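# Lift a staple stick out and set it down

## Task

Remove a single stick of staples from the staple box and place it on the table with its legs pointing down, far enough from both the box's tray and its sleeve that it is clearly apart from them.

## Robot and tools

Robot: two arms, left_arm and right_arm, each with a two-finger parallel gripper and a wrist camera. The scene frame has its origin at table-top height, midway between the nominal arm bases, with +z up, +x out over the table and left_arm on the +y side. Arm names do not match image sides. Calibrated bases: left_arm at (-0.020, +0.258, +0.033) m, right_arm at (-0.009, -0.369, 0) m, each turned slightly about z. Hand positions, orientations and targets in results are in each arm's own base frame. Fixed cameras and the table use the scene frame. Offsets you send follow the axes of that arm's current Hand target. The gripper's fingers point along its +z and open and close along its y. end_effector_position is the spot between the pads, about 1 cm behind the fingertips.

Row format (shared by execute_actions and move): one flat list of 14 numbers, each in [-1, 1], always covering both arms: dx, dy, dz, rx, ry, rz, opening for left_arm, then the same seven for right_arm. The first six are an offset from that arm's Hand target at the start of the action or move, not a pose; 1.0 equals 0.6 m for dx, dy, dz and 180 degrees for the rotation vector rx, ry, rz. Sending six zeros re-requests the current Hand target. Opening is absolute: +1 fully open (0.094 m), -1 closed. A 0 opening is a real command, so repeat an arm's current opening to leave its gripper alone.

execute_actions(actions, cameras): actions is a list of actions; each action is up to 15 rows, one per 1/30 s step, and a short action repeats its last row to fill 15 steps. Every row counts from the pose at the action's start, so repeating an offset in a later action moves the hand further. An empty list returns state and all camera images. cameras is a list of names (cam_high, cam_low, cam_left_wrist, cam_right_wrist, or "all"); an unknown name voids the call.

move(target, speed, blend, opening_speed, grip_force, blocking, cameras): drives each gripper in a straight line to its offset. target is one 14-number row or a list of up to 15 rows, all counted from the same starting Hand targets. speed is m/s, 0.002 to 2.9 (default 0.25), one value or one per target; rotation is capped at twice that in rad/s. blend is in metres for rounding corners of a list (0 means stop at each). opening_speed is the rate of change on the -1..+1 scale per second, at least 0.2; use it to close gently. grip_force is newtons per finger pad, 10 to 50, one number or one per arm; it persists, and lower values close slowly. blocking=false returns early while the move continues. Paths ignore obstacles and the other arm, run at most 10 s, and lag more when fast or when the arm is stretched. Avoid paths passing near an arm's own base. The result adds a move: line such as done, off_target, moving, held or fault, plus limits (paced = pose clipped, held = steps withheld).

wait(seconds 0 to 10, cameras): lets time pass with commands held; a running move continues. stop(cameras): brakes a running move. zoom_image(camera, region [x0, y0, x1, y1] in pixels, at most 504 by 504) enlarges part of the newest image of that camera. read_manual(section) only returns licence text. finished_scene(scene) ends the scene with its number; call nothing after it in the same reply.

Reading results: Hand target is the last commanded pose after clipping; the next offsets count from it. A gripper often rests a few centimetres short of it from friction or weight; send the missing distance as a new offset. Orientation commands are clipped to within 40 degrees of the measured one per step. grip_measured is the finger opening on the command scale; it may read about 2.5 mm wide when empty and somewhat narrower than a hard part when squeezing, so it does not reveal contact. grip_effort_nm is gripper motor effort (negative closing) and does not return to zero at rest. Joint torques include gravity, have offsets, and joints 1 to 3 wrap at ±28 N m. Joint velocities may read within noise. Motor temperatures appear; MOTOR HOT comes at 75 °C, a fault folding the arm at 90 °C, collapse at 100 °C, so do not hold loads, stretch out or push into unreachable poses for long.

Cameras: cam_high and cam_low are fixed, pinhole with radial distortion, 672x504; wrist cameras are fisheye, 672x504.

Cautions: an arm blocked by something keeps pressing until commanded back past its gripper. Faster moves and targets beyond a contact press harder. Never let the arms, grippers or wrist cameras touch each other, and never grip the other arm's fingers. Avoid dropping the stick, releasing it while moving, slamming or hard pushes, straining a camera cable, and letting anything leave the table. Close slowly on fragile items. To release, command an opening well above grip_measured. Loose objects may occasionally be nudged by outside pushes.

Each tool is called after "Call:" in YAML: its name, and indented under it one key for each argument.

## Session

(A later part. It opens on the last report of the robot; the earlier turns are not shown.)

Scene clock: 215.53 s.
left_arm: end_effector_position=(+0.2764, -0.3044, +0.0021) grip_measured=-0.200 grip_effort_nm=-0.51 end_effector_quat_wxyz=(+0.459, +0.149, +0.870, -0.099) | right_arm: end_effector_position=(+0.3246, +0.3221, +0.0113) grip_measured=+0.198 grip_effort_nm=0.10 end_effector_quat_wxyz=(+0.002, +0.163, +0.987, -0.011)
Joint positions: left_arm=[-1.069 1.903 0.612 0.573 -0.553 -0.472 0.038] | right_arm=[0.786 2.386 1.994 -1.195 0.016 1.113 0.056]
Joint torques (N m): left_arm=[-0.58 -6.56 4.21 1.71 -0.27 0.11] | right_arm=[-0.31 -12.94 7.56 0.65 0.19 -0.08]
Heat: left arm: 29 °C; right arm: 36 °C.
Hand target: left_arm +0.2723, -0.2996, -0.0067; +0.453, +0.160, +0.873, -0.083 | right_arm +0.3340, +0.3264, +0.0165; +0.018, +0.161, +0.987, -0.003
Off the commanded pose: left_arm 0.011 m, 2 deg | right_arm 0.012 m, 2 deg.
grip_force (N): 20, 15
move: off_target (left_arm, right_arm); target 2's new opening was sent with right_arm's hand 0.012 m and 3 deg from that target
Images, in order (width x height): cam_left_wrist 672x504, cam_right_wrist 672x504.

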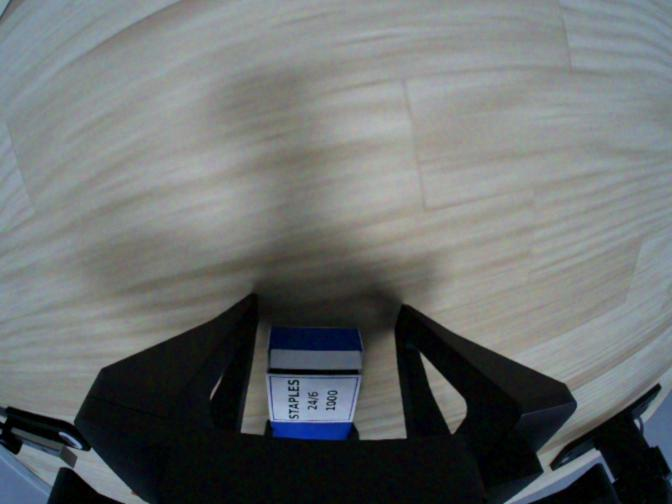

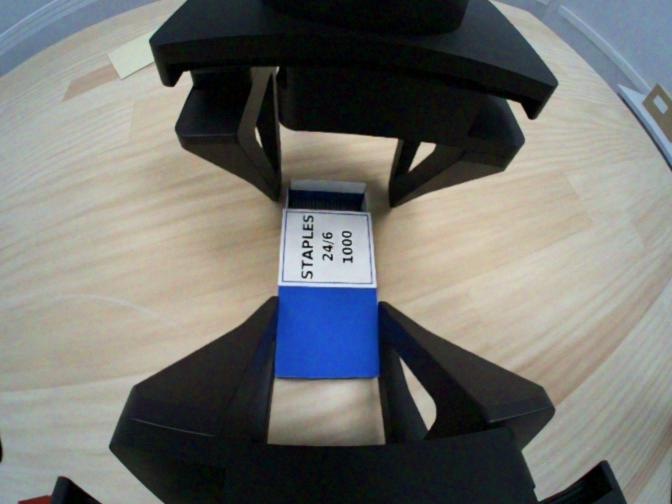

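Call:
move:
  target:
    - [0,0,0,0,0,0,-0.3,0,0,0,0,0,0,-0.4]
    - [0,0,0,0,0,0,-0.3,-0.11,0,0,0,0,0,-0.4]
  speed: 0.06
  grip_force: [20,22]
  opening_speed: 0.5
  cameras: ["cam_left_wrist","cam_right_wrist"]

Scene clock: 222.10 s.
left_arm: end_effector_position=(+0.2765, -0.3047, +0.0030) grip_measured=-0.200 grip_effort_nm=-0.51 end_effector_quat_wxyz=(+0.461, +0.149, +0.869, -0.098) | right_arm: end_effector_position=(+0.3939, +0.3062, +0.0197) grip_measured=-0.244 grip_effort_nm=-0.50 end_effector_quat_wxyz=(+0.015, +0.163, +0.986, +0.003)
Joint positions: left_arm=[-1.071 1.903 0.612 0.576 -0.56 -0.471 0.038] | right_arm=[0.665 2.561 2.348 -1.333 0.018 0.993 0.036]
Joint torques (N m): left_arm=[-0.38 -6.58 4.19 1.67 -0.21 0.1] | right_arm=[-0.09 -12.77 7.64 0.48 0.13 -0.06]
Heat: left arm: 29 °C; right arm: 36 °C.
Hand target: left_arm +0.2723, -0.2997, -0.0066; +0.453, +0.160, +0.873, -0.083 | right_arm +0.3965, +0.3054, +0.0188; +0.018, +0.161, +0.987, -0.003
Off the commanded pose: left_arm 0.012 m, 2 deg | right_arm 0.003 m, 1 deg.
grip_force (N): 20, 22
move: off_target (left_arm)
Images, in order (width x height): cam_left_wrist 672x504, cam_right_wrist 672x504.

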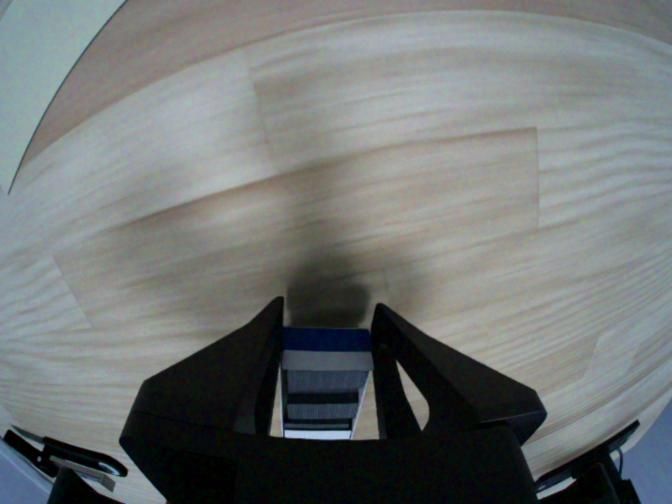

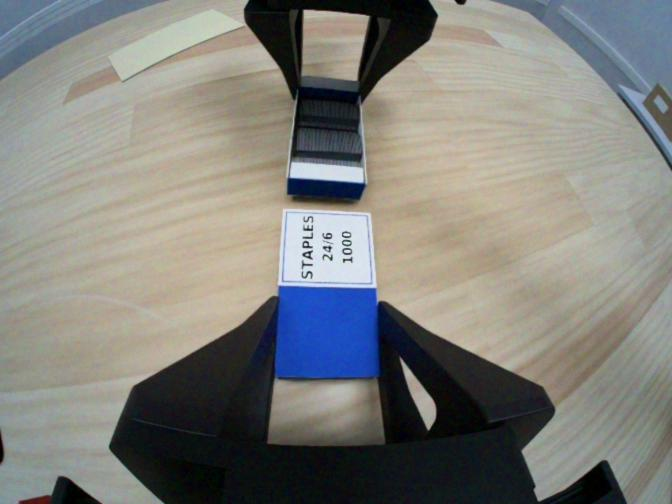

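Call:
zoom_image:
  camera: "cam_right_wrist"
  region: [270, 70, 390, 210]

Call:
zoom_image:
  camera: "cam_left_wrist"
  region: [260, 310, 390, 450]

Scaled by 3.600 from the camera's 672x504 image, which has a finer 960x720 frame.

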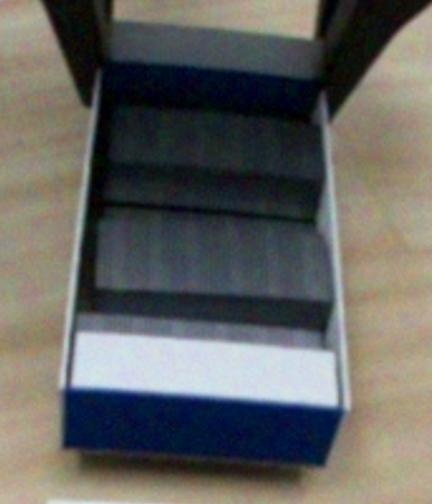

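Scaled by 3.600 from the camera's 672x504 image, which has a finer 960x720 frame.

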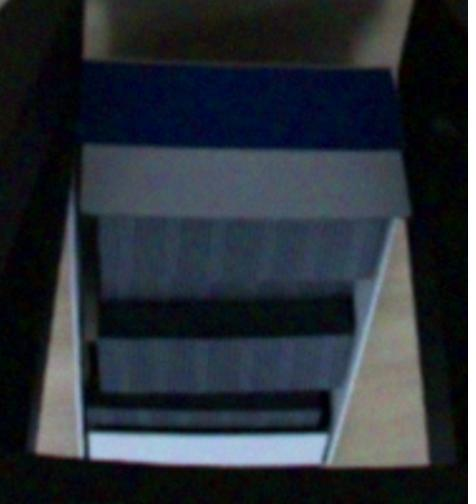

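Call:
move:
  target:
    - [0,0,0,0,0,0,-0.3,0,0,0.015,0,0,0,-0.4]
    - [0,0,0,0,0,0,0.2,0,0,0.015,0,0,0,0.2]
    - [0,0,-0.2,0,0,0,0.2,0,0,-0.15,0,0,0,0.2]
    - [0,0,-0.2,0,0,0,0.2,0.06,0,-0.15,0,0,-0.5,0.2]
  speed: [0.05,0.1,0.15,0.25]
  opening_speed: 1.2
  cameras: ["all"]

Scene clock: 241.97 s.
left_arm: end_effector_position=(+0.1792, -0.2635, +0.0541) grip_measured=+0.197 grip_effort_nm=0.11 end_effector_quat_wxyz=(+0.444, +0.170, +0.876, -0.079) | right_arm: end_effector_position=(+0.3623, +0.3187, +0.0890) grip_measured=+0.198 grip_effort_nm=0.10 end_effector_quat_wxyz=(+0.015, -0.579, +0.815, -0.011)
Joint positions: left_arm=[-1.372 1.422 0.485 -0.003 -0.747 -0.733 0.056] | right_arm=[0.729 2.5 2.512 -1.555 0.025 -0.507 0.056]
Joint torques (N m): left_arm=[-0.38 -5.94 7.54 1.33 -0.47 -0.16] | right_arm=[0.44 -17.33 5.26 0.52 0.03 -0.1]
Heat: left arm: 29 °C; right arm: 35 °C.
Hand target: left_arm +0.1806, -0.2649, +0.0625; +0.453, +0.160, +0.873, -0.083 | right_arm +0.3593, +0.3178, +0.1075; +0.011, -0.584, +0.812, -0.015
Off the commanded pose: left_arm 0.009 m, 2 deg | right_arm 0.019 m, 1 deg.
joint sent to its limit (right arm) — joint 4 (wrist pitch), lower limit. The joint targets still meet the commanded pose.
grip_force (N): 20, 22
move: off_target (right_arm); target 2's new opening was sent with left_arm's hand 0.012 m and 2 deg from that target

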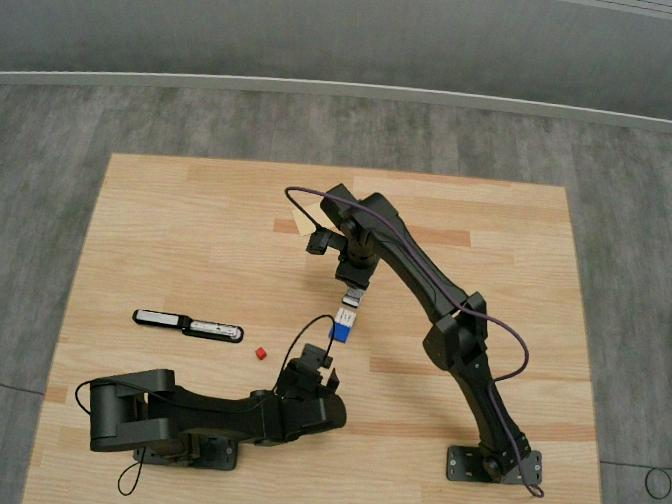

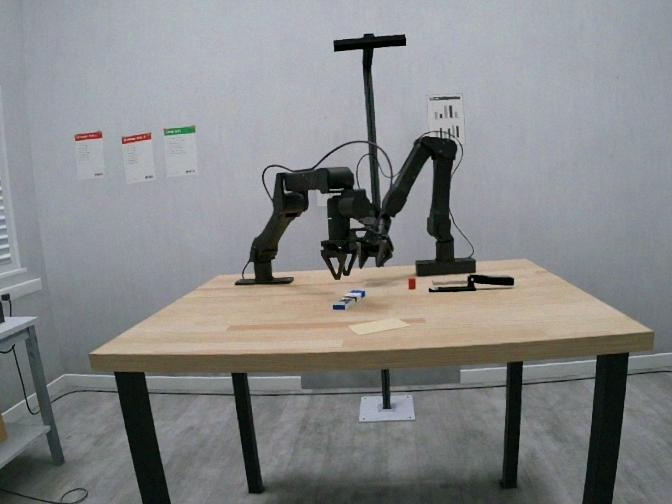

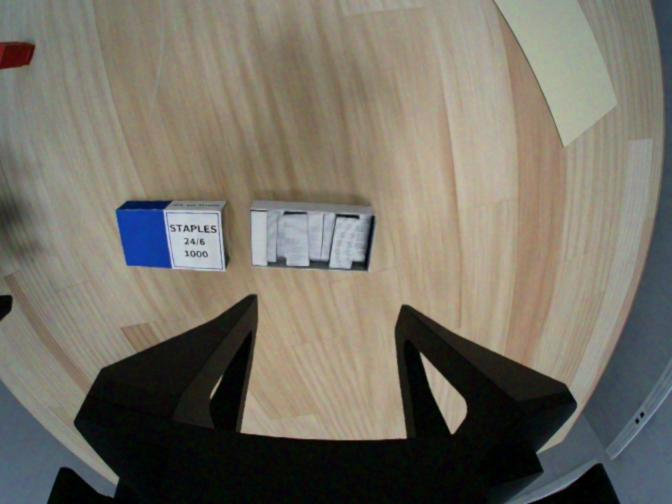

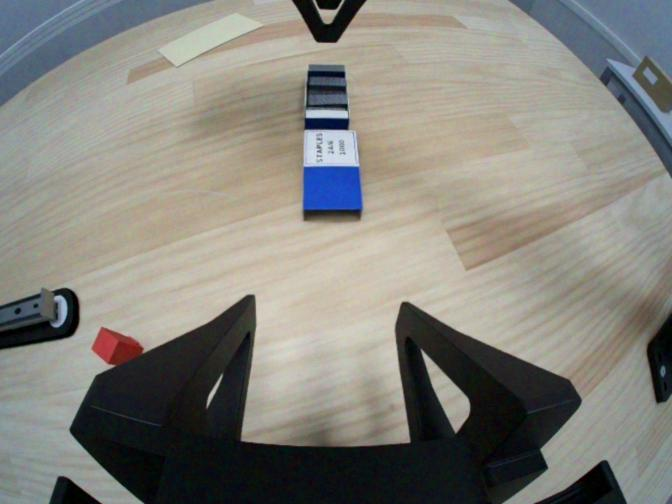

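Call:
zoom_image:
  camera: "cam_left_wrist"
  region: [235, 185, 395, 285]

Scaled by 3.150 from the camera's 672x504 image, which has a finer 960x720 frame.

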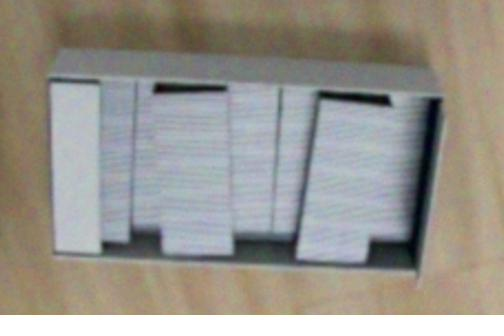

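Call:
move:
  target: [0,0,0,0,0,0,0.2,0,0.02,0.076,0,0,0,-0.45]
  speed: 0.15
  cameras: ["cam_left_wrist","cam_right_wrist"]

Call:
zoom_image:
  camera: "cam_left_wrist"
  region: [220, 220, 440, 380]

Scene clock: 259.73 s.
left_arm: end_effector_position=(+0.1792, -0.2635, +0.0541) grip_measured=+0.197 grip_effort_nm=0.11 end_effector_quat_wxyz=(+0.444, +0.170, +0.876, -0.079) | right_arm: end_effector_position=(+0.3465, +0.3179, +0.0449) grip_measured=-0.448 grip_effort_nm=-0.08 end_effector_quat_wxyz=(-0.013, -0.586, +0.810, -0.014)
Joint positions: left_arm=[-1.372 1.422 0.485 -0.003 -0.747 -0.733 0.056] | right_arm=[0.75 2.463 2.267 -1.403 0.025 -0.503 0.026]
Joint torques (N m): left_arm=[-0.38 -5.94 7.53 1.33 -0.47 -0.16] | right_arm=[0.13 -16.94 5.49 0.68 0.07 0.05]
Motor temperatures (°C): left_arm=[24 29 28 27 23 22 24] | right_arm=[24 36 28 34 24 25 24]
Heat: left arm: 29 °C; right arm: 36 °C.
Hand target: left_arm +0.1806, -0.2649, +0.0625; +0.453, +0.160, +0.873, -0.083 | right_arm +0.3496, +0.3211, +0.0615; +0.011, -0.584, +0.812, -0.015
Off the commanded pose: left_arm 0.009 m, 2 deg | right_arm 0.017 m, 3 deg.
grip_force (N): 20, 22
move: off_target (right_arm)
Images, in order (width x height): cam_left_wrist 672x504, cam_right_wrist 672x504.

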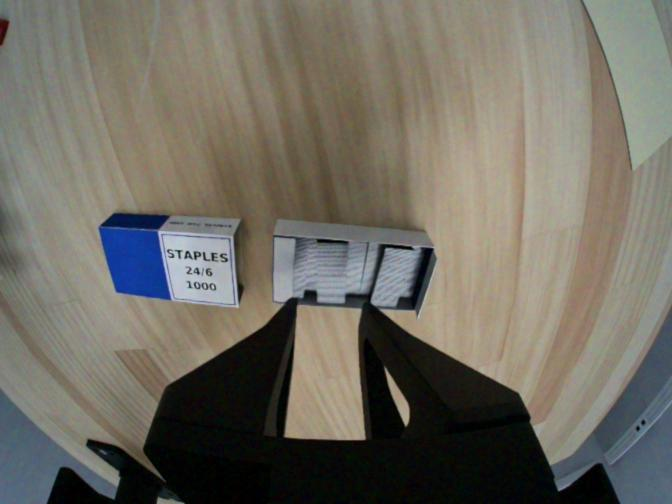

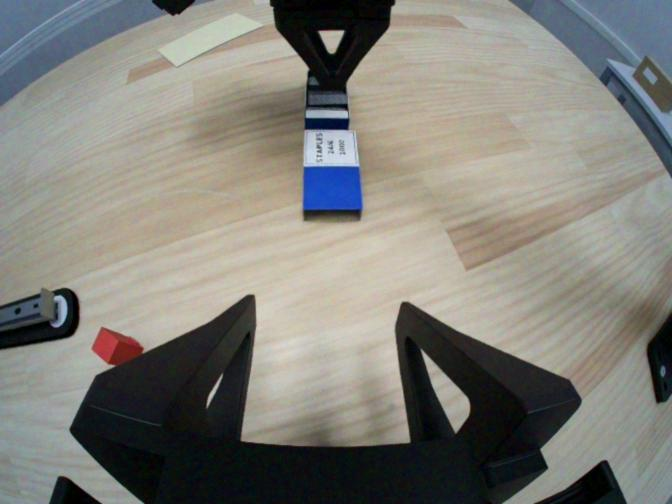

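Scaled by 2.291 from the camera's 672x504 image, which has a finer 960x720 frame.

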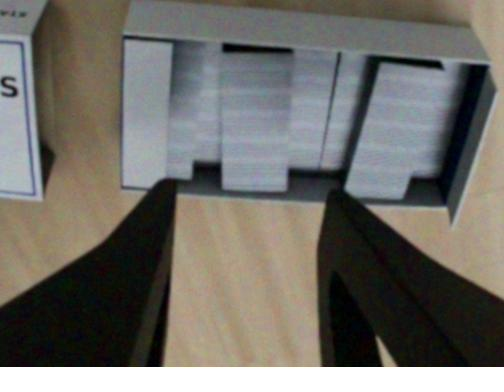

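Call:
move:
  target: [0,0,0,0,0,0,0.2,-0.01,-0.001,0.04,0,0,0,-0.45]
  speed: 0.06
  cameras: ["cam_left_wrist"]

Call:
zoom_image:
  camera: "cam_left_wrist"
  region: [220, 220, 440, 380]

Scene clock: 267.30 s.
left_arm: end_effector_position=(+0.1792, -0.2635, +0.0541) grip_measured=+0.197 grip_effort_nm=0.11 end_effector_quat_wxyz=(+0.444, +0.170, +0.876, -0.079) | right_arm: end_effector_position=(+0.3527, +0.3237, +0.0358) grip_measured=-0.448 grip_effort_nm=-0.08 end_effector_quat_wxyz=(+0.004, -0.585, +0.811, -0.012)
Joint positions: left_arm=[-1.372 1.422 0.485 -0.003 -0.747 -0.733 0.056] | right_arm=[0.75 2.463 2.231 -1.334 0.025 -0.5 0.026]
Joint torques (N m): left_arm=[-0.38 -5.94 7.54 1.34 -0.46 -0.16] | right_arm=[0.39 -14.19 5.39 0.76 0.08 0.08]
Heat: left arm: 29 °C; right arm: 37 °C.
Hand target: left_arm +0.1806, -0.2649, +0.0625; +0.453, +0.160, +0.873, -0.083 | right_arm +0.3530, +0.3264, +0.0376; +0.011, -0.584, +0.812, -0.015
Off the commanded pose: left_arm 0.009 m, 2 deg | right_arm 0.003 m, 1 deg.
grip_force (N): 20, 22
move: done
Images, in order (width x height): cam_left_wrist 672x504.

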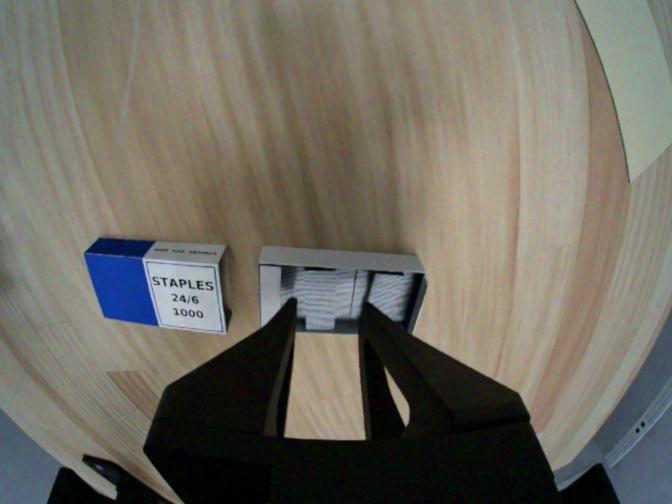

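Scaled by 2.291 from the camera's 672x504 image, which has a finer 960x720 frame.

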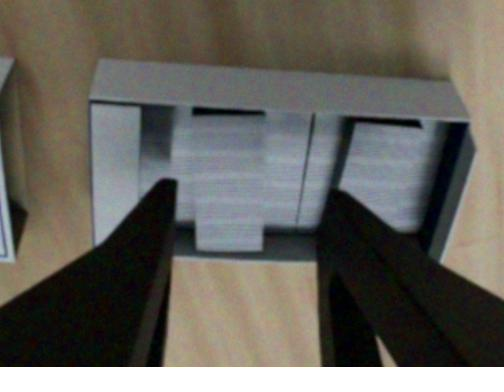

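Call:
move:
  target: [0,0,0,0,0,0,0.2,0.007,0.0055,0.0255,0,0,0,-0.45]
  speed: 0.06
  cameras: ["cam_left_wrist","cam_low"]

Call:
zoom_image:
  camera: "cam_left_wrist"
  region: [220, 220, 440, 380]

Scene clock: 274.37 s.
left_arm: end_effector_position=(+0.1792, -0.2635, +0.0541) grip_measured=+0.197 grip_effort_nm=0.11 end_effector_quat_wxyz=(+0.444, +0.170, +0.876, -0.079) | right_arm: end_effector_position=(+0.3483, +0.3194, +0.0216) grip_measured=-0.448 grip_effort_nm=-0.07 end_effector_quat_wxyz=(-0.001, -0.585, +0.811, -0.013)
Joint positions: left_arm=[-1.372 1.422 0.485 -0.003 -0.747 -0.733 0.056] | right_arm=[0.75 2.443 2.138 -1.27 0.026 -0.499 0.026]
Joint torques (N m): left_arm=[-0.38 -5.94 7.54 1.34 -0.47 -0.16] | right_arm=[0.28 -14.45 4.67 0.91 0.07 0.11]
Heat: left arm: 29 °C; right arm: 37 °C.
Hand target: left_arm +0.1806, -0.2649, +0.0625; +0.453, +0.160, +0.873, -0.083 | right_arm +0.3490, +0.3233, +0.0222; +0.011, -0.584, +0.812, -0.014
Off the commanded pose: left_arm 0.009 m, 2 deg | right_arm 0.004 m, 1 deg.
grip_force (N): 20, 22
move: done
Images, in order (width x height): cam_low 672x504, cam_left_wrist 672x504.

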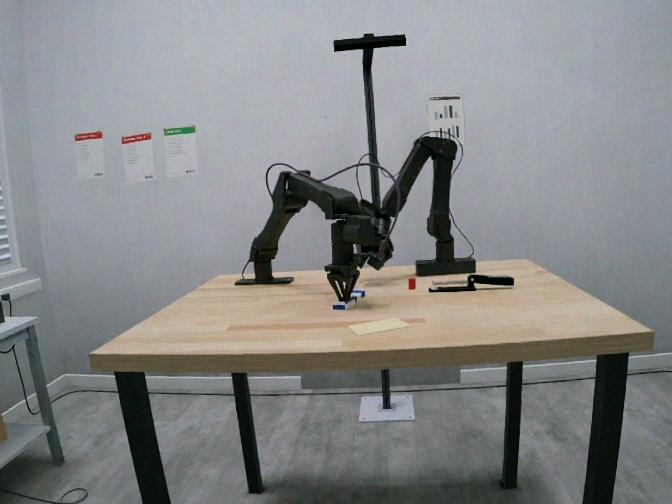

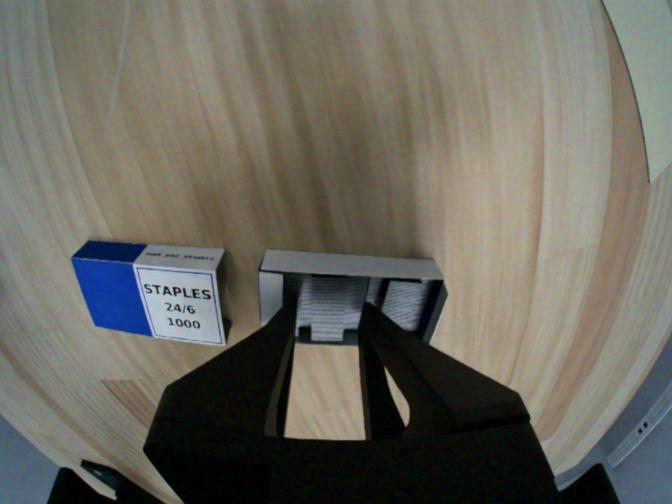

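Scaled by 2.291 from the camera's 672x504 image, which has a finer 960x720 frame.

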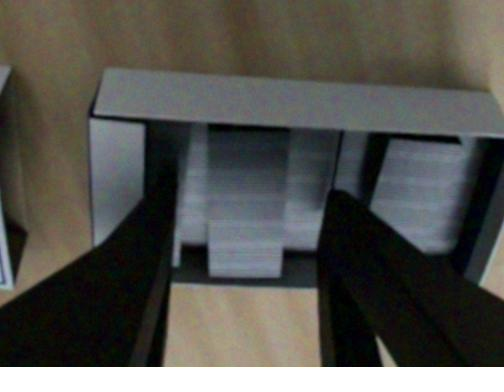

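Call:
move:
  target:
    - [0,0,0,0,0,0,0.2,0,0,0,0,0,0,-0.85]
    - [0,0,0,0,0,0,0.2,0,0,-0.08,0,0,0,-0.85]
  speed: 0.08
  opening_speed: 0.5
  cameras: ["cam_left_wrist","cam_right_wrist"]

Call:
zoom_image:
  camera: "cam_left_wrist"
  region: [220, 220, 440, 380]

Scene clock: 284.10 s.
left_arm: end_effector_position=(+0.1792, -0.2635, +0.0541) grip_measured=+0.197 grip_effort_nm=0.11 end_effector_quat_wxyz=(+0.444, +0.170, +0.876, -0.079) | right_arm: end_effector_position=(+0.3455, +0.3205, +0.0576) grip_measured=-0.848 grip_effort_nm=-0.08 end_effector_quat_wxyz=(-0.002, -0.586, +0.810, -0.014)
Joint positions: left_arm=[-1.372 1.422 0.485 -0.003 -0.747 -0.733 0.056] | right_arm=[0.756 2.443 2.28 -1.417 0.028 -0.496 0.007]
Joint torques (N m): left_arm=[-0.39 -5.94 7.54 1.34 -0.47 -0.16] | right_arm=[0.46 -14.58 7.6 0.45 0 0.11]
Heat: left arm: 29 °C; right arm: 39 °C.
Hand target: left_arm +0.1806, -0.2649, +0.0625; +0.453, +0.160, +0.873, -0.083 | right_arm +0.3472, +0.3239, +0.0700; +0.011, -0.584, +0.812, -0.014
Off the commanded pose: left_arm 0.009 m, 2 deg | right_arm 0.013 m, 2 deg.
grip_force (N): 20, 22
move: off_target (right_arm)
Images, in order (width x height): cam_left_wrist 672x504, cam_right_wrist 672x504.

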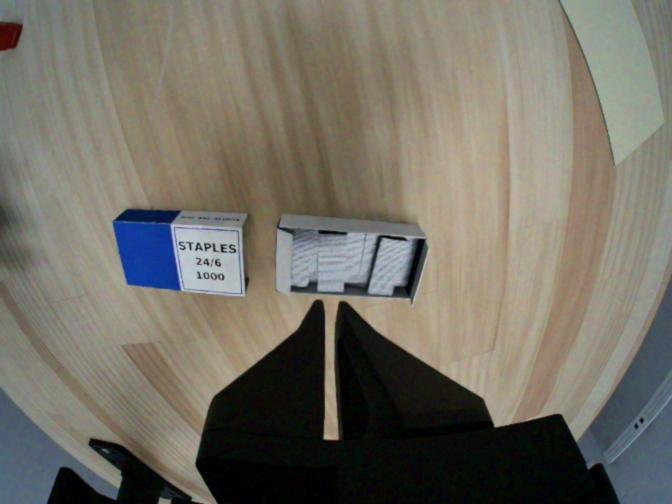

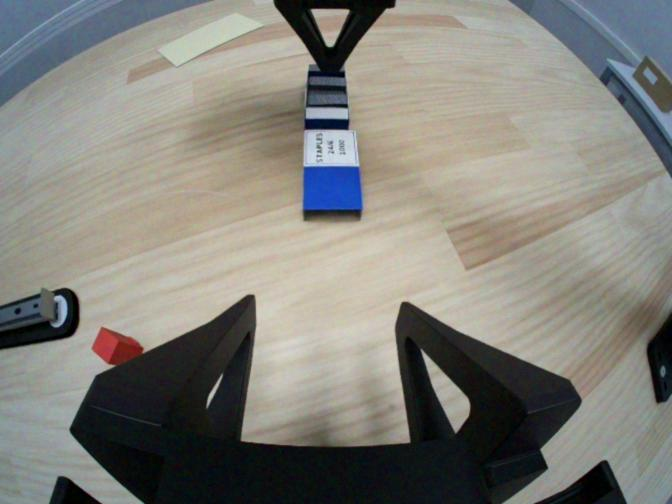

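Scaled by 2.291 from the camera's 672x504 image, which has a finer 960x720 frame.

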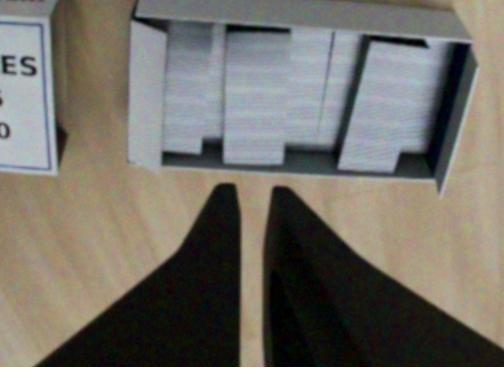

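Call:
move:
  target:
    - [0,0,0,0,0,0,0.2,0,0,0.04,0,0,0,-0.45]
    - [0,0,0,0,0,0,0.2,0,0,0.088,0,0,0,-0.45]
  speed: 0.06
  cameras: ["cam_left_wrist"]

Call:
zoom_image:
  camera: "cam_left_wrist"
  region: [220, 220, 440, 380]

Scene clock: 294.17 s.
left_arm: end_effector_position=(+0.1792, -0.2635, +0.0541) grip_measured=+0.197 grip_effort_nm=0.11 end_effector_quat_wxyz=(+0.444, +0.170, +0.876, -0.079) | right_arm: end_effector_position=(+0.3449, +0.3199, +0.0212) grip_measured=-0.452 grip_effort_nm=0.10 end_effector_quat_wxyz=(-0.002, -0.586, +0.810, -0.014)
Joint positions: left_arm=[-1.372 1.422 0.485 -0.003 -0.747 -0.733 0.056] | right_arm=[0.756 2.437 2.126 -1.268 0.028 -0.496 0.026]
Joint torques (N m): left_arm=[-0.39 -5.94 7.54 1.34 -0.47 -0.16] | right_arm=[-0.23 -13.67 4.07 1.09 -0.02 0.01]
Heat: left arm: 29 °C; right arm: 40 °C.
Hand target: left_arm +0.1806, -0.2649, +0.0625; +0.453, +0.160, +0.873, -0.083 | right_arm +0.3491, +0.3233, +0.0174; +0.011, -0.584, +0.812, -0.015
Off the commanded pose: left_arm 0.009 m, 2 deg | right_arm 0.007 m, 2 deg.
grip_force (N): 20, 22
move: done
Images, in order (width x height): cam_left_wrist 672x504.

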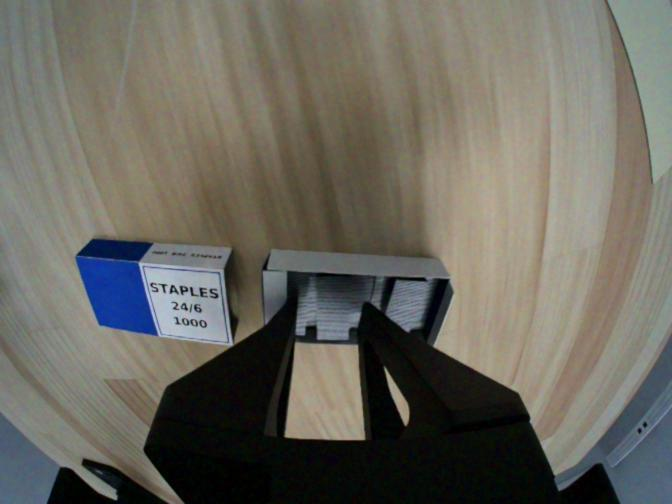

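Scaled by 2.291 from the camera's 672x504 image, which has a finer 960x720 frame.

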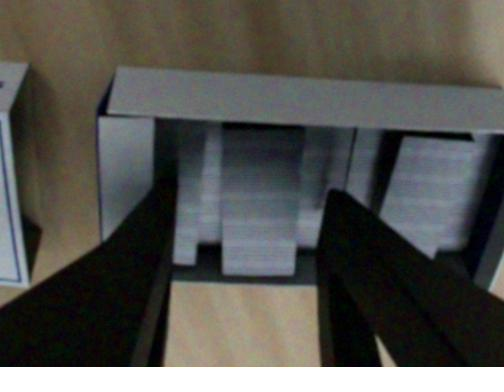

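Call:
move:
  target: [0,0,0,0,0,0,0.2,0,-0.0035,0.0085,0,0,0,-0.45]
  speed: 0.05
  cameras: ["cam_left_wrist"]

Call:
zoom_image:
  camera: "cam_left_wrist"
  region: [220, 220, 440, 380]

Scene clock: 298.97 s.
left_arm: end_effector_position=(+0.1792, -0.2635, +0.0541) grip_measured=+0.197 grip_effort_nm=0.11 end_effector_quat_wxyz=(+0.444, +0.170, +0.876, -0.079) | right_arm: end_effector_position=(+0.3449, +0.3199, +0.0208) grip_measured=-0.452 grip_effort_nm=0.10 end_effector_quat_wxyz=(-0.002, -0.586, +0.810, -0.014)
Joint positions: left_arm=[-1.372 1.422 0.485 -0.003 -0.747 -0.733 0.056] | right_arm=[0.756 2.436 2.123 -1.265 0.028 -0.496 0.026]
Joint torques (N m): left_arm=[-0.38 -5.94 7.53 1.34 -0.47 -0.16] | right_arm=[-0.4 -12.83 3.93 1.26 0.04 0]
Heat: left arm: 29 °C; right arm: 40 °C.
Hand target: left_arm +0.1806, -0.2649, +0.0625; +0.453, +0.160, +0.873, -0.083 | right_arm +0.3512, +0.3225, +0.0123; +0.011, -0.584, +0.812, -0.015
Off the commanded pose: left_arm 0.009 m, 2 deg | right_arm 0.011 m, 2 deg.
grip_force (N): 20, 22
move: off_target (right_arm)
Images, in order (width x height): cam_left_wrist 672x504.

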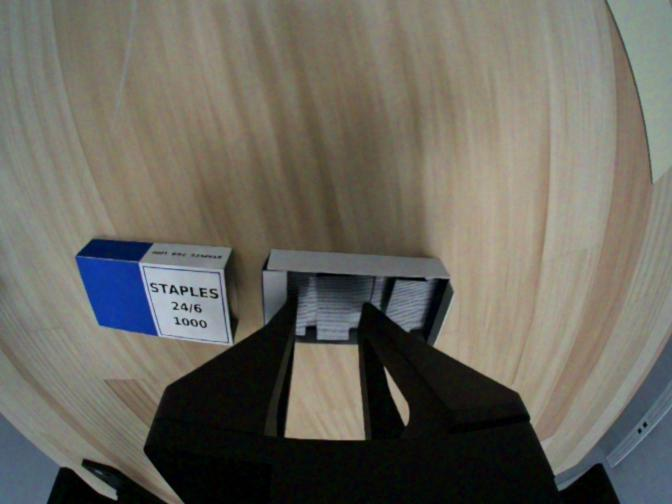

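Scaled by 2.291 from the camera's 672x504 image, which has a finer 960x720 frame.

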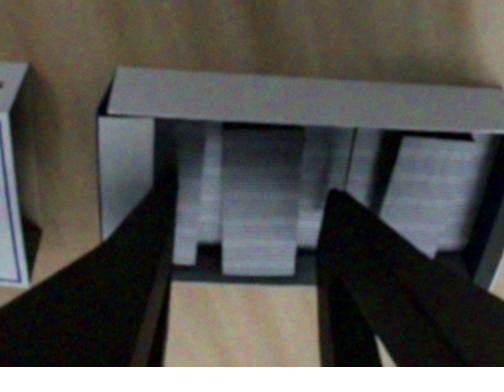

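Call:
move:
  target:
    - [0,0,0,0,0,0,0.2,0,0.0035,-0.04,0,0,0,-0.45]
    - [0,0,0,0,0,0,0.2,0,-0.041,-0.03,0,0,0.028,-0.43]
  speed: 0.08
  cameras: ["cam_left_wrist"]

Call:
zoom_image:
  camera: "cam_left_wrist"
  region: [220, 220, 440, 380]

Scene clock: 314.87 s.
left_arm: end_effector_position=(+0.1792, -0.2635, +0.0541) grip_measured=+0.197 grip_effort_nm=0.11 end_effector_quat_wxyz=(+0.444, +0.170, +0.876, -0.079) | right_arm: end_effector_position=(+0.3716, +0.3137, +0.0314) grip_measured=-0.432 grip_effort_nm=0.11 end_effector_quat_wxyz=(+0.011, -0.551, +0.834, -0.013)
Joint positions: left_arm=[-1.372 1.422 0.485 -0.003 -0.747 -0.733 0.056] | right_arm=[0.709 2.487 2.257 -1.321 0.028 -0.459 0.027]
Joint torques (N m): left_arm=[-0.39 -5.94 7.54 1.34 -0.47 -0.15] | right_arm=[-0.12 -12.48 7.84 0.48 0.01 0.11]
Heat: left arm: 29 °C; right arm: 40 °C.
Hand target: left_arm +0.1806, -0.2649, +0.0625; +0.453, +0.160, +0.873, -0.083 | right_arm +0.3740, +0.3149, +0.0313; +0.012, -0.548, +0.837, -0.014
Off the commanded pose: left_arm 0.009 m, 2 deg | right_arm 0.003 m, 1 deg.
grip_force (N): 20, 22
move: done
Images, in order (width x height): cam_left_wrist 672x504.

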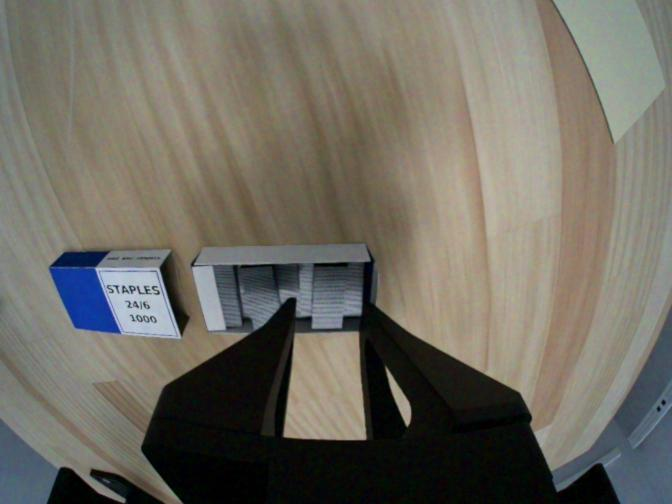

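Scaled by 2.291 from the camera's 672x504 image, which has a finer 960x720 frame.

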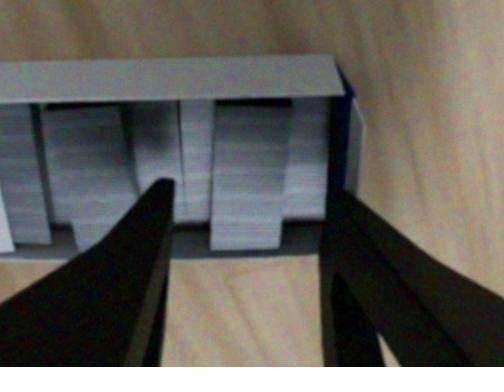

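Call:
move:
  target: [0,0,0,0,0,0,0.2,0,0.0005,0.0123,0,0,0,-0.63]
  speed: 0.05
  cameras: ["cam_left_wrist"]

Call:
zoom_image:
  camera: "cam_left_wrist"
  region: [220, 220, 440, 380]

Scene clock: 325.07 s.
left_arm: end_effector_position=(+0.1792, -0.2635, +0.0541) grip_measured=+0.197 grip_effort_nm=0.11 end_effector_quat_wxyz=(+0.444, +0.170, +0.876, -0.079) | right_arm: end_effector_position=(+0.3724, +0.3144, +0.0314) grip_measured=-0.628 grip_effort_nm=-0.08 end_effector_quat_wxyz=(+0.013, -0.551, +0.834, -0.012)
Joint positions: left_arm=[-1.372 1.422 0.485 -0.003 -0.747 -0.733 0.056] | right_arm=[0.709 2.487 2.257 -1.317 0.028 -0.459 0.017]
Joint torques (N m): left_arm=[-0.39 -5.94 7.54 1.34 -0.47 -0.16] | right_arm=[-0.18 -12.42 5.74 0.76 0.03 0.03]
Heat: left arm: 29 °C; right arm: 40 °C.
Hand target: left_arm +0.1806, -0.2649, +0.0625; +0.453, +0.160, +0.873, -0.083 | right_arm +0.3740, +0.3149, +0.0239; +0.012, -0.548, +0.837, -0.014
Off the commanded pose: left_arm 0.009 m, 2 deg | right_arm 0.008 m, 1 deg.
grip_force (N): 20, 22
move: done
Images, in order (width x height): cam_left_wrist 672x504.

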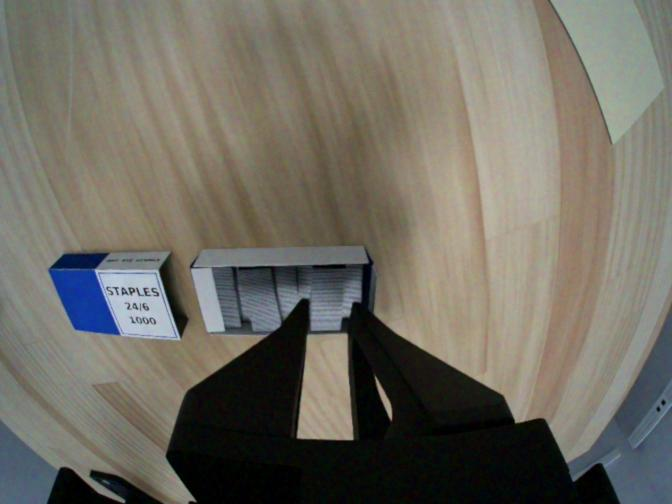

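Scaled by 2.291 from the camera's 672x504 image, which has a finer 960x720 frame.

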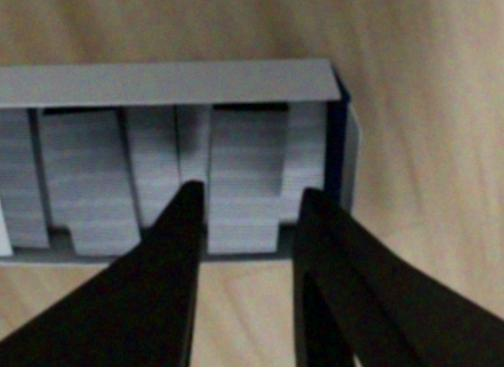

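Call:
move:
  target: [0,0,0,0,0,0,0.2,0,0.0015,0.013,0,0,0,-0.63]
  speed: 0.06
  cameras: ["cam_left_wrist"]

Call:
zoom_image:
  camera: "cam_left_wrist"
  region: [220, 220, 440, 380]

Scene clock: 328.70 s.
left_arm: end_effector_position=(+0.1792, -0.2635, +0.0541) grip_measured=+0.197 grip_effort_nm=0.11 end_effector_quat_wxyz=(+0.444, +0.170, +0.876, -0.079) | right_arm: end_effector_position=(+0.3732, +0.3152, +0.0248) grip_measured=-0.628 grip_effort_nm=-0.08 end_effector_quat_wxyz=(+0.016, -0.551, +0.834, -0.012)
Joint positions: left_arm=[-1.372 1.422 0.485 -0.003 -0.747 -0.733 0.056] | right_arm=[0.709 2.487 2.23 -1.286 0.028 -0.458 0.017]
Joint torques (N m): left_arm=[-0.39 -5.94 7.54 1.34 -0.46 -0.16] | right_arm=[0.12 -12.42 5.46 0.8 -0.02 0.08]
Heat: left arm: 29 °C; right arm: 40 °C.
Hand target: left_arm +0.1806, -0.2649, +0.0625; +0.453, +0.160, +0.873, -0.083 | right_arm +0.3735, +0.3152, +0.0161; +0.012, -0.548, +0.837, -0.014
Off the commanded pose: left_arm 0.009 m, 2 deg | right_arm 0.009 m, 1 deg.
grip_force (N): 20, 22
move: done
Images, in order (width x height): cam_left_wrist 672x504.

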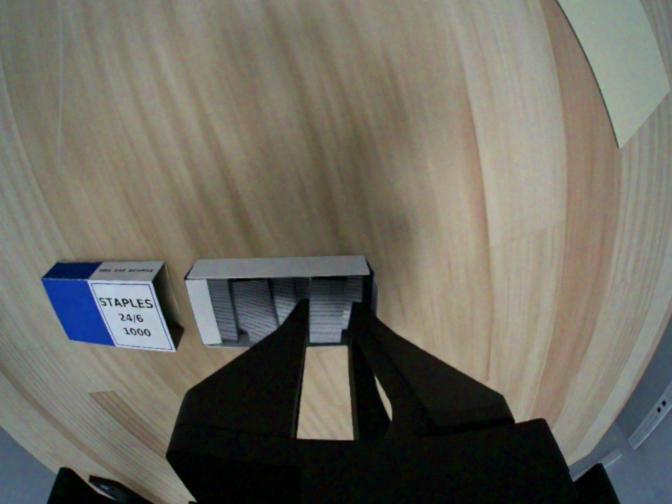

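Scaled by 2.291 from the camera's 672x504 image, which has a finer 960x720 frame.

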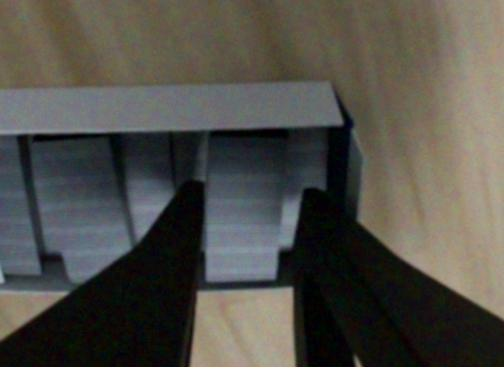

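Call:
move:
  target:
    - [0,0,0,0,0,0,0.2,0,0.005,0,0,0,0,-0.63]
    - [0,0,0,0,0,0,0.2,0,0.005,0.011,0,0,0,-0.63]
  speed: 0.05
  cameras: ["cam_left_wrist"]

Call:
zoom_image:
  camera: "cam_left_wrist"
  region: [220, 220, 440, 380]

Scene clock: 334.07 s.
left_arm: end_effector_position=(+0.1792, -0.2635, +0.0541) grip_measured=+0.197 grip_effort_nm=0.11 end_effector_quat_wxyz=(+0.444, +0.170, +0.876, -0.079) | right_arm: end_effector_position=(+0.3728, +0.3147, +0.0171) grip_measured=-0.628 grip_effort_nm=-0.07 end_effector_quat_wxyz=(+0.015, -0.549, +0.836, -0.012)
Joint positions: left_arm=[-1.372 1.422 0.485 -0.003 -0.747 -0.733 0.056] | right_arm=[0.709 2.487 2.2 -1.257 0.028 -0.453 0.017]
Joint torques (N m): left_arm=[-0.38 -5.94 7.54 1.34 -0.47 -0.16] | right_arm=[0.53 -12.82 5.05 0.85 0 0.09]
Heat: left arm: 29 °C; right arm: 40 °C.
Hand target: left_arm +0.1806, -0.2649, +0.0625; +0.453, +0.160, +0.873, -0.083 | right_arm +0.3709, +0.3163, +0.0093; +0.012, -0.548, +0.837, -0.014
Off the commanded pose: left_arm 0.009 m, 2 deg | right_arm 0.008 m, 0 deg.
grip_force (N): 20, 22
move: done
Images, in order (width x height): cam_left_wrist 672x504.

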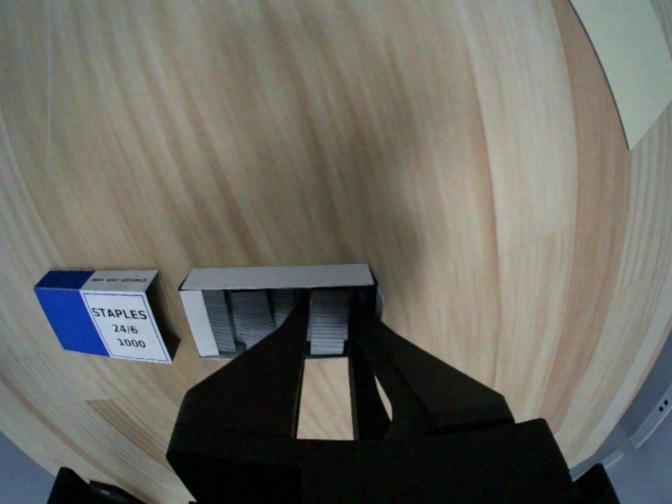

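Scaled by 2.291 from the camera's 672x504 image, which has a finer 960x720 frame.

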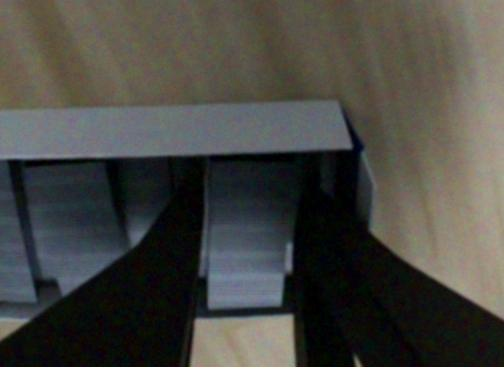

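Call:
move:
  target:
    - [0,0,0,0,0,0,0.2,0,0,0.001,0,0,0,-0.82]
    - [0,0,0,0,0,0,0.2,0,0,-0.11,0,0,0,-0.82]
  speed: 0.08
  opening_speed: 0.4
  cameras: ["cam_left_wrist"]

Call:
zoom_image:
  camera: "cam_left_wrist"
  region: [220, 220, 440, 380]

Scene clock: 340.03 s.
left_arm: end_effector_position=(+0.1792, -0.2635, +0.0541) grip_measured=+0.197 grip_effort_nm=0.11 end_effector_quat_wxyz=(+0.444, +0.170, +0.876, -0.079) | right_arm: end_effector_position=(+0.3688, +0.3145, +0.0751) grip_measured=-0.716 grip_effort_nm=-0.50 end_effector_quat_wxyz=(+0.012, -0.549, +0.835, -0.013)
Joint positions: left_arm=[-1.372 1.422 0.485 -0.003 -0.747 -0.733 0.056] | right_arm=[0.714 2.508 2.469 -1.512 0.028 -0.449 0.013]
Joint torques (N m): left_arm=[-0.38 -5.94 7.54 1.34 -0.47 -0.16] | right_arm=[0.29 -12.67 7.58 0.45 0.01 0.04]
Heat: left arm: 29 °C; right arm: 40 °C.
Hand target: left_arm +0.1806, -0.2649, +0.0625; +0.453, +0.160, +0.873, -0.083 | right_arm +0.3686, +0.3170, +0.0754; +0.012, -0.548, +0.837, -0.014
Off the commanded pose: left_arm 0.009 m, 2 deg | right_arm 0.003 m, 0 deg.
grip_force (N): 20, 22
move: done
Images, in order (width x height): cam_left_wrist 672x504.

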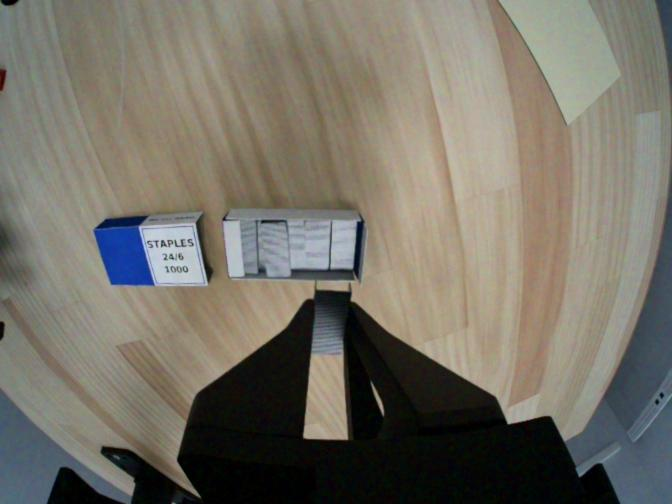

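Scaled by 2.291 from the camera's 672x504 image, which has a finer 960x720 frame.

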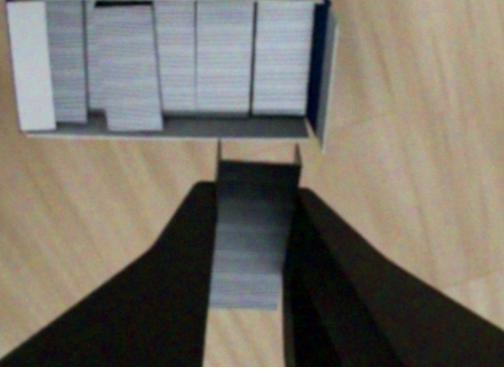

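Call:
move:
  target:
    - [0,0,0,0,0,0,0.2,0.18,0,0,0,0,0,-0.82]
    - [0,0,0,0,0,0,0.2,0.18,0,0.105,0,0,0,-0.82]
  speed: [0.15,0.06]
  blend: [0.02,0]
  cameras: ["cam_left_wrist","cam_low"]

Scene clock: 348.73 s.
left_arm: end_effector_position=(+0.1792, -0.2635, +0.0541) grip_measured=+0.197 grip_effort_nm=0.11 end_effector_quat_wxyz=(+0.444, +0.170, +0.876, -0.079) | right_arm: end_effector_position=(+0.3252, +0.2192, +0.0166) grip_measured=-0.716 grip_effort_nm=-0.50 end_effector_quat_wxyz=(+0.012, -0.547, +0.837, -0.014)
Joint positions: left_arm=[-1.372 1.422 0.485 -0.003 -0.747 -0.733 0.056] | right_arm=[0.603 2.078 1.505 -0.975 0.028 -0.555 0.013]
Joint torques (N m): left_arm=[-0.39 -5.94 7.54 1.34 -0.47 -0.17] | right_arm=[-0.76 -10.02 5.24 0.84 0.01 -0.1]
Heat: left arm: 29 °C; right arm: 38 °C.
Hand target: left_arm +0.1806, -0.2649, +0.0625; +0.453, +0.160, +0.873, -0.083 | right_arm +0.3276, +0.2174, +0.0119; +0.012, -0.548, +0.836, -0.014
Off the commanded pose: left_arm 0.009 m, 2 deg | right_arm 0.005 m, 0 deg.
grip_force (N): 20, 22
move: done
Images, in order (width x height): cam_low 672x504, cam_left_wrist 672x504.

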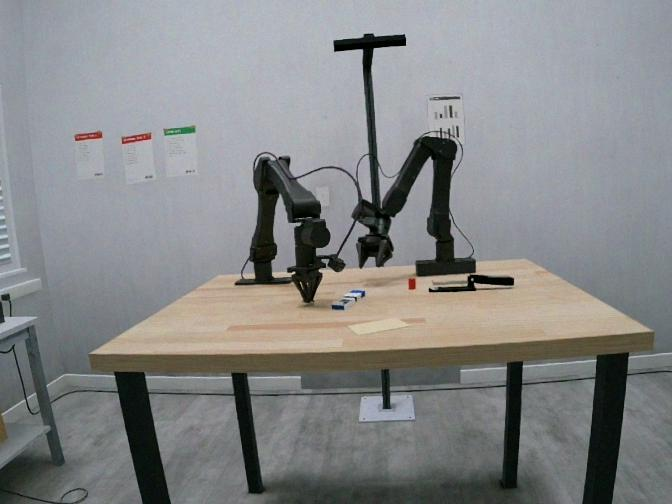

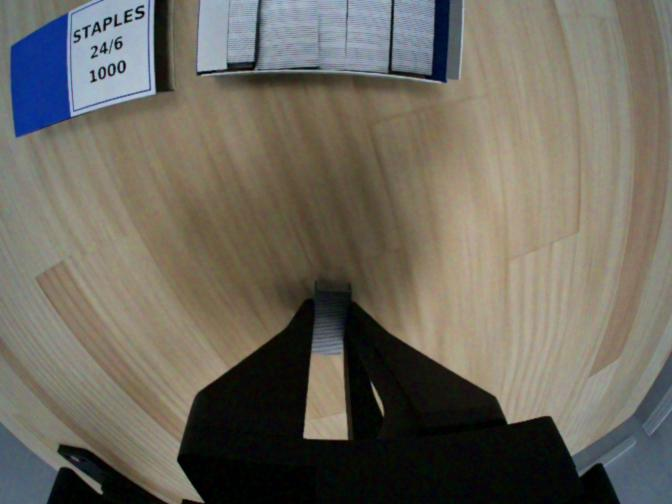

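Lower until contact, release, lift.

Call:
move:
  target:
    - [0,0,0,0,0,0,0.2,0,0,0.006,0,0,0,-0.82]
    - [0,0,0,0,0,0,0.2,0,0,0.012,0,0,0,-0.82]
    - [0,0,0,0,0,0,0.2,0,0,0.012,0,0,0,-0.5]
    - [0,0,0,0,0,0,0.2,0,0,-0.13,0,0,0,-0.5]
  speed: [0.04,0.04,0.1,0.1]
  opening_speed: 0.5
  cameras: ["cam_left_wrist","cam_low"]

Scene clock: 356.30 s.
left_arm: end_effector_position=(+0.1792, -0.2635, +0.0541) grip_measured=+0.197 grip_effort_nm=0.11 end_effector_quat_wxyz=(+0.444, +0.170, +0.876, -0.079) | right_arm: end_effector_position=(+0.3212, +0.2153, +0.0740) grip_measured=-0.502 grip_effort_nm=0.11 end_effector_quat_wxyz=(-0.008, -0.547, +0.837, -0.014)
Joint positions: left_arm=[-1.372 1.422 0.485 -0.003 -0.747 -0.733 0.056] | right_arm=[0.601 2.044 1.688 -1.231 0.028 -0.556 0.023]
Joint torques (N m): left_arm=[-0.38 -5.94 7.54 1.34 -0.47 -0.16] | right_arm=[0.01 -12.77 7.35 0.46 -0.05 -0.05]
Heat: left arm: 29 °C; right arm: 38 °C.
Hand target: left_arm +0.1806, -0.2649, +0.0625; +0.453, +0.160, +0.873, -0.083 | right_arm +0.3249, +0.2182, +0.0898; +0.011, -0.548, +0.837, -0.014
Off the commanded pose: left_arm 0.009 m, 2 deg | right_arm 0.016 m, 2 deg.
grip_force (N): 20, 22
move: off_target (right_arm)
Images, in order (width x height): cam_low 672x504, cam_left_wrist 672x504.

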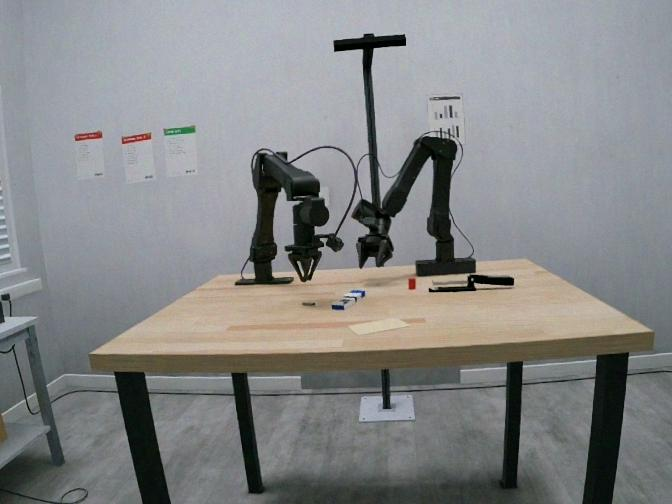

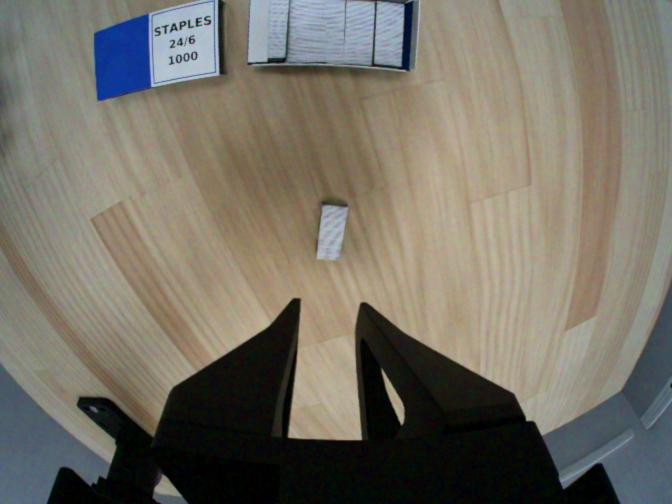

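Done in practice.

Call:
finished_scene:
  scene: 1

The scene is finished: the task was done.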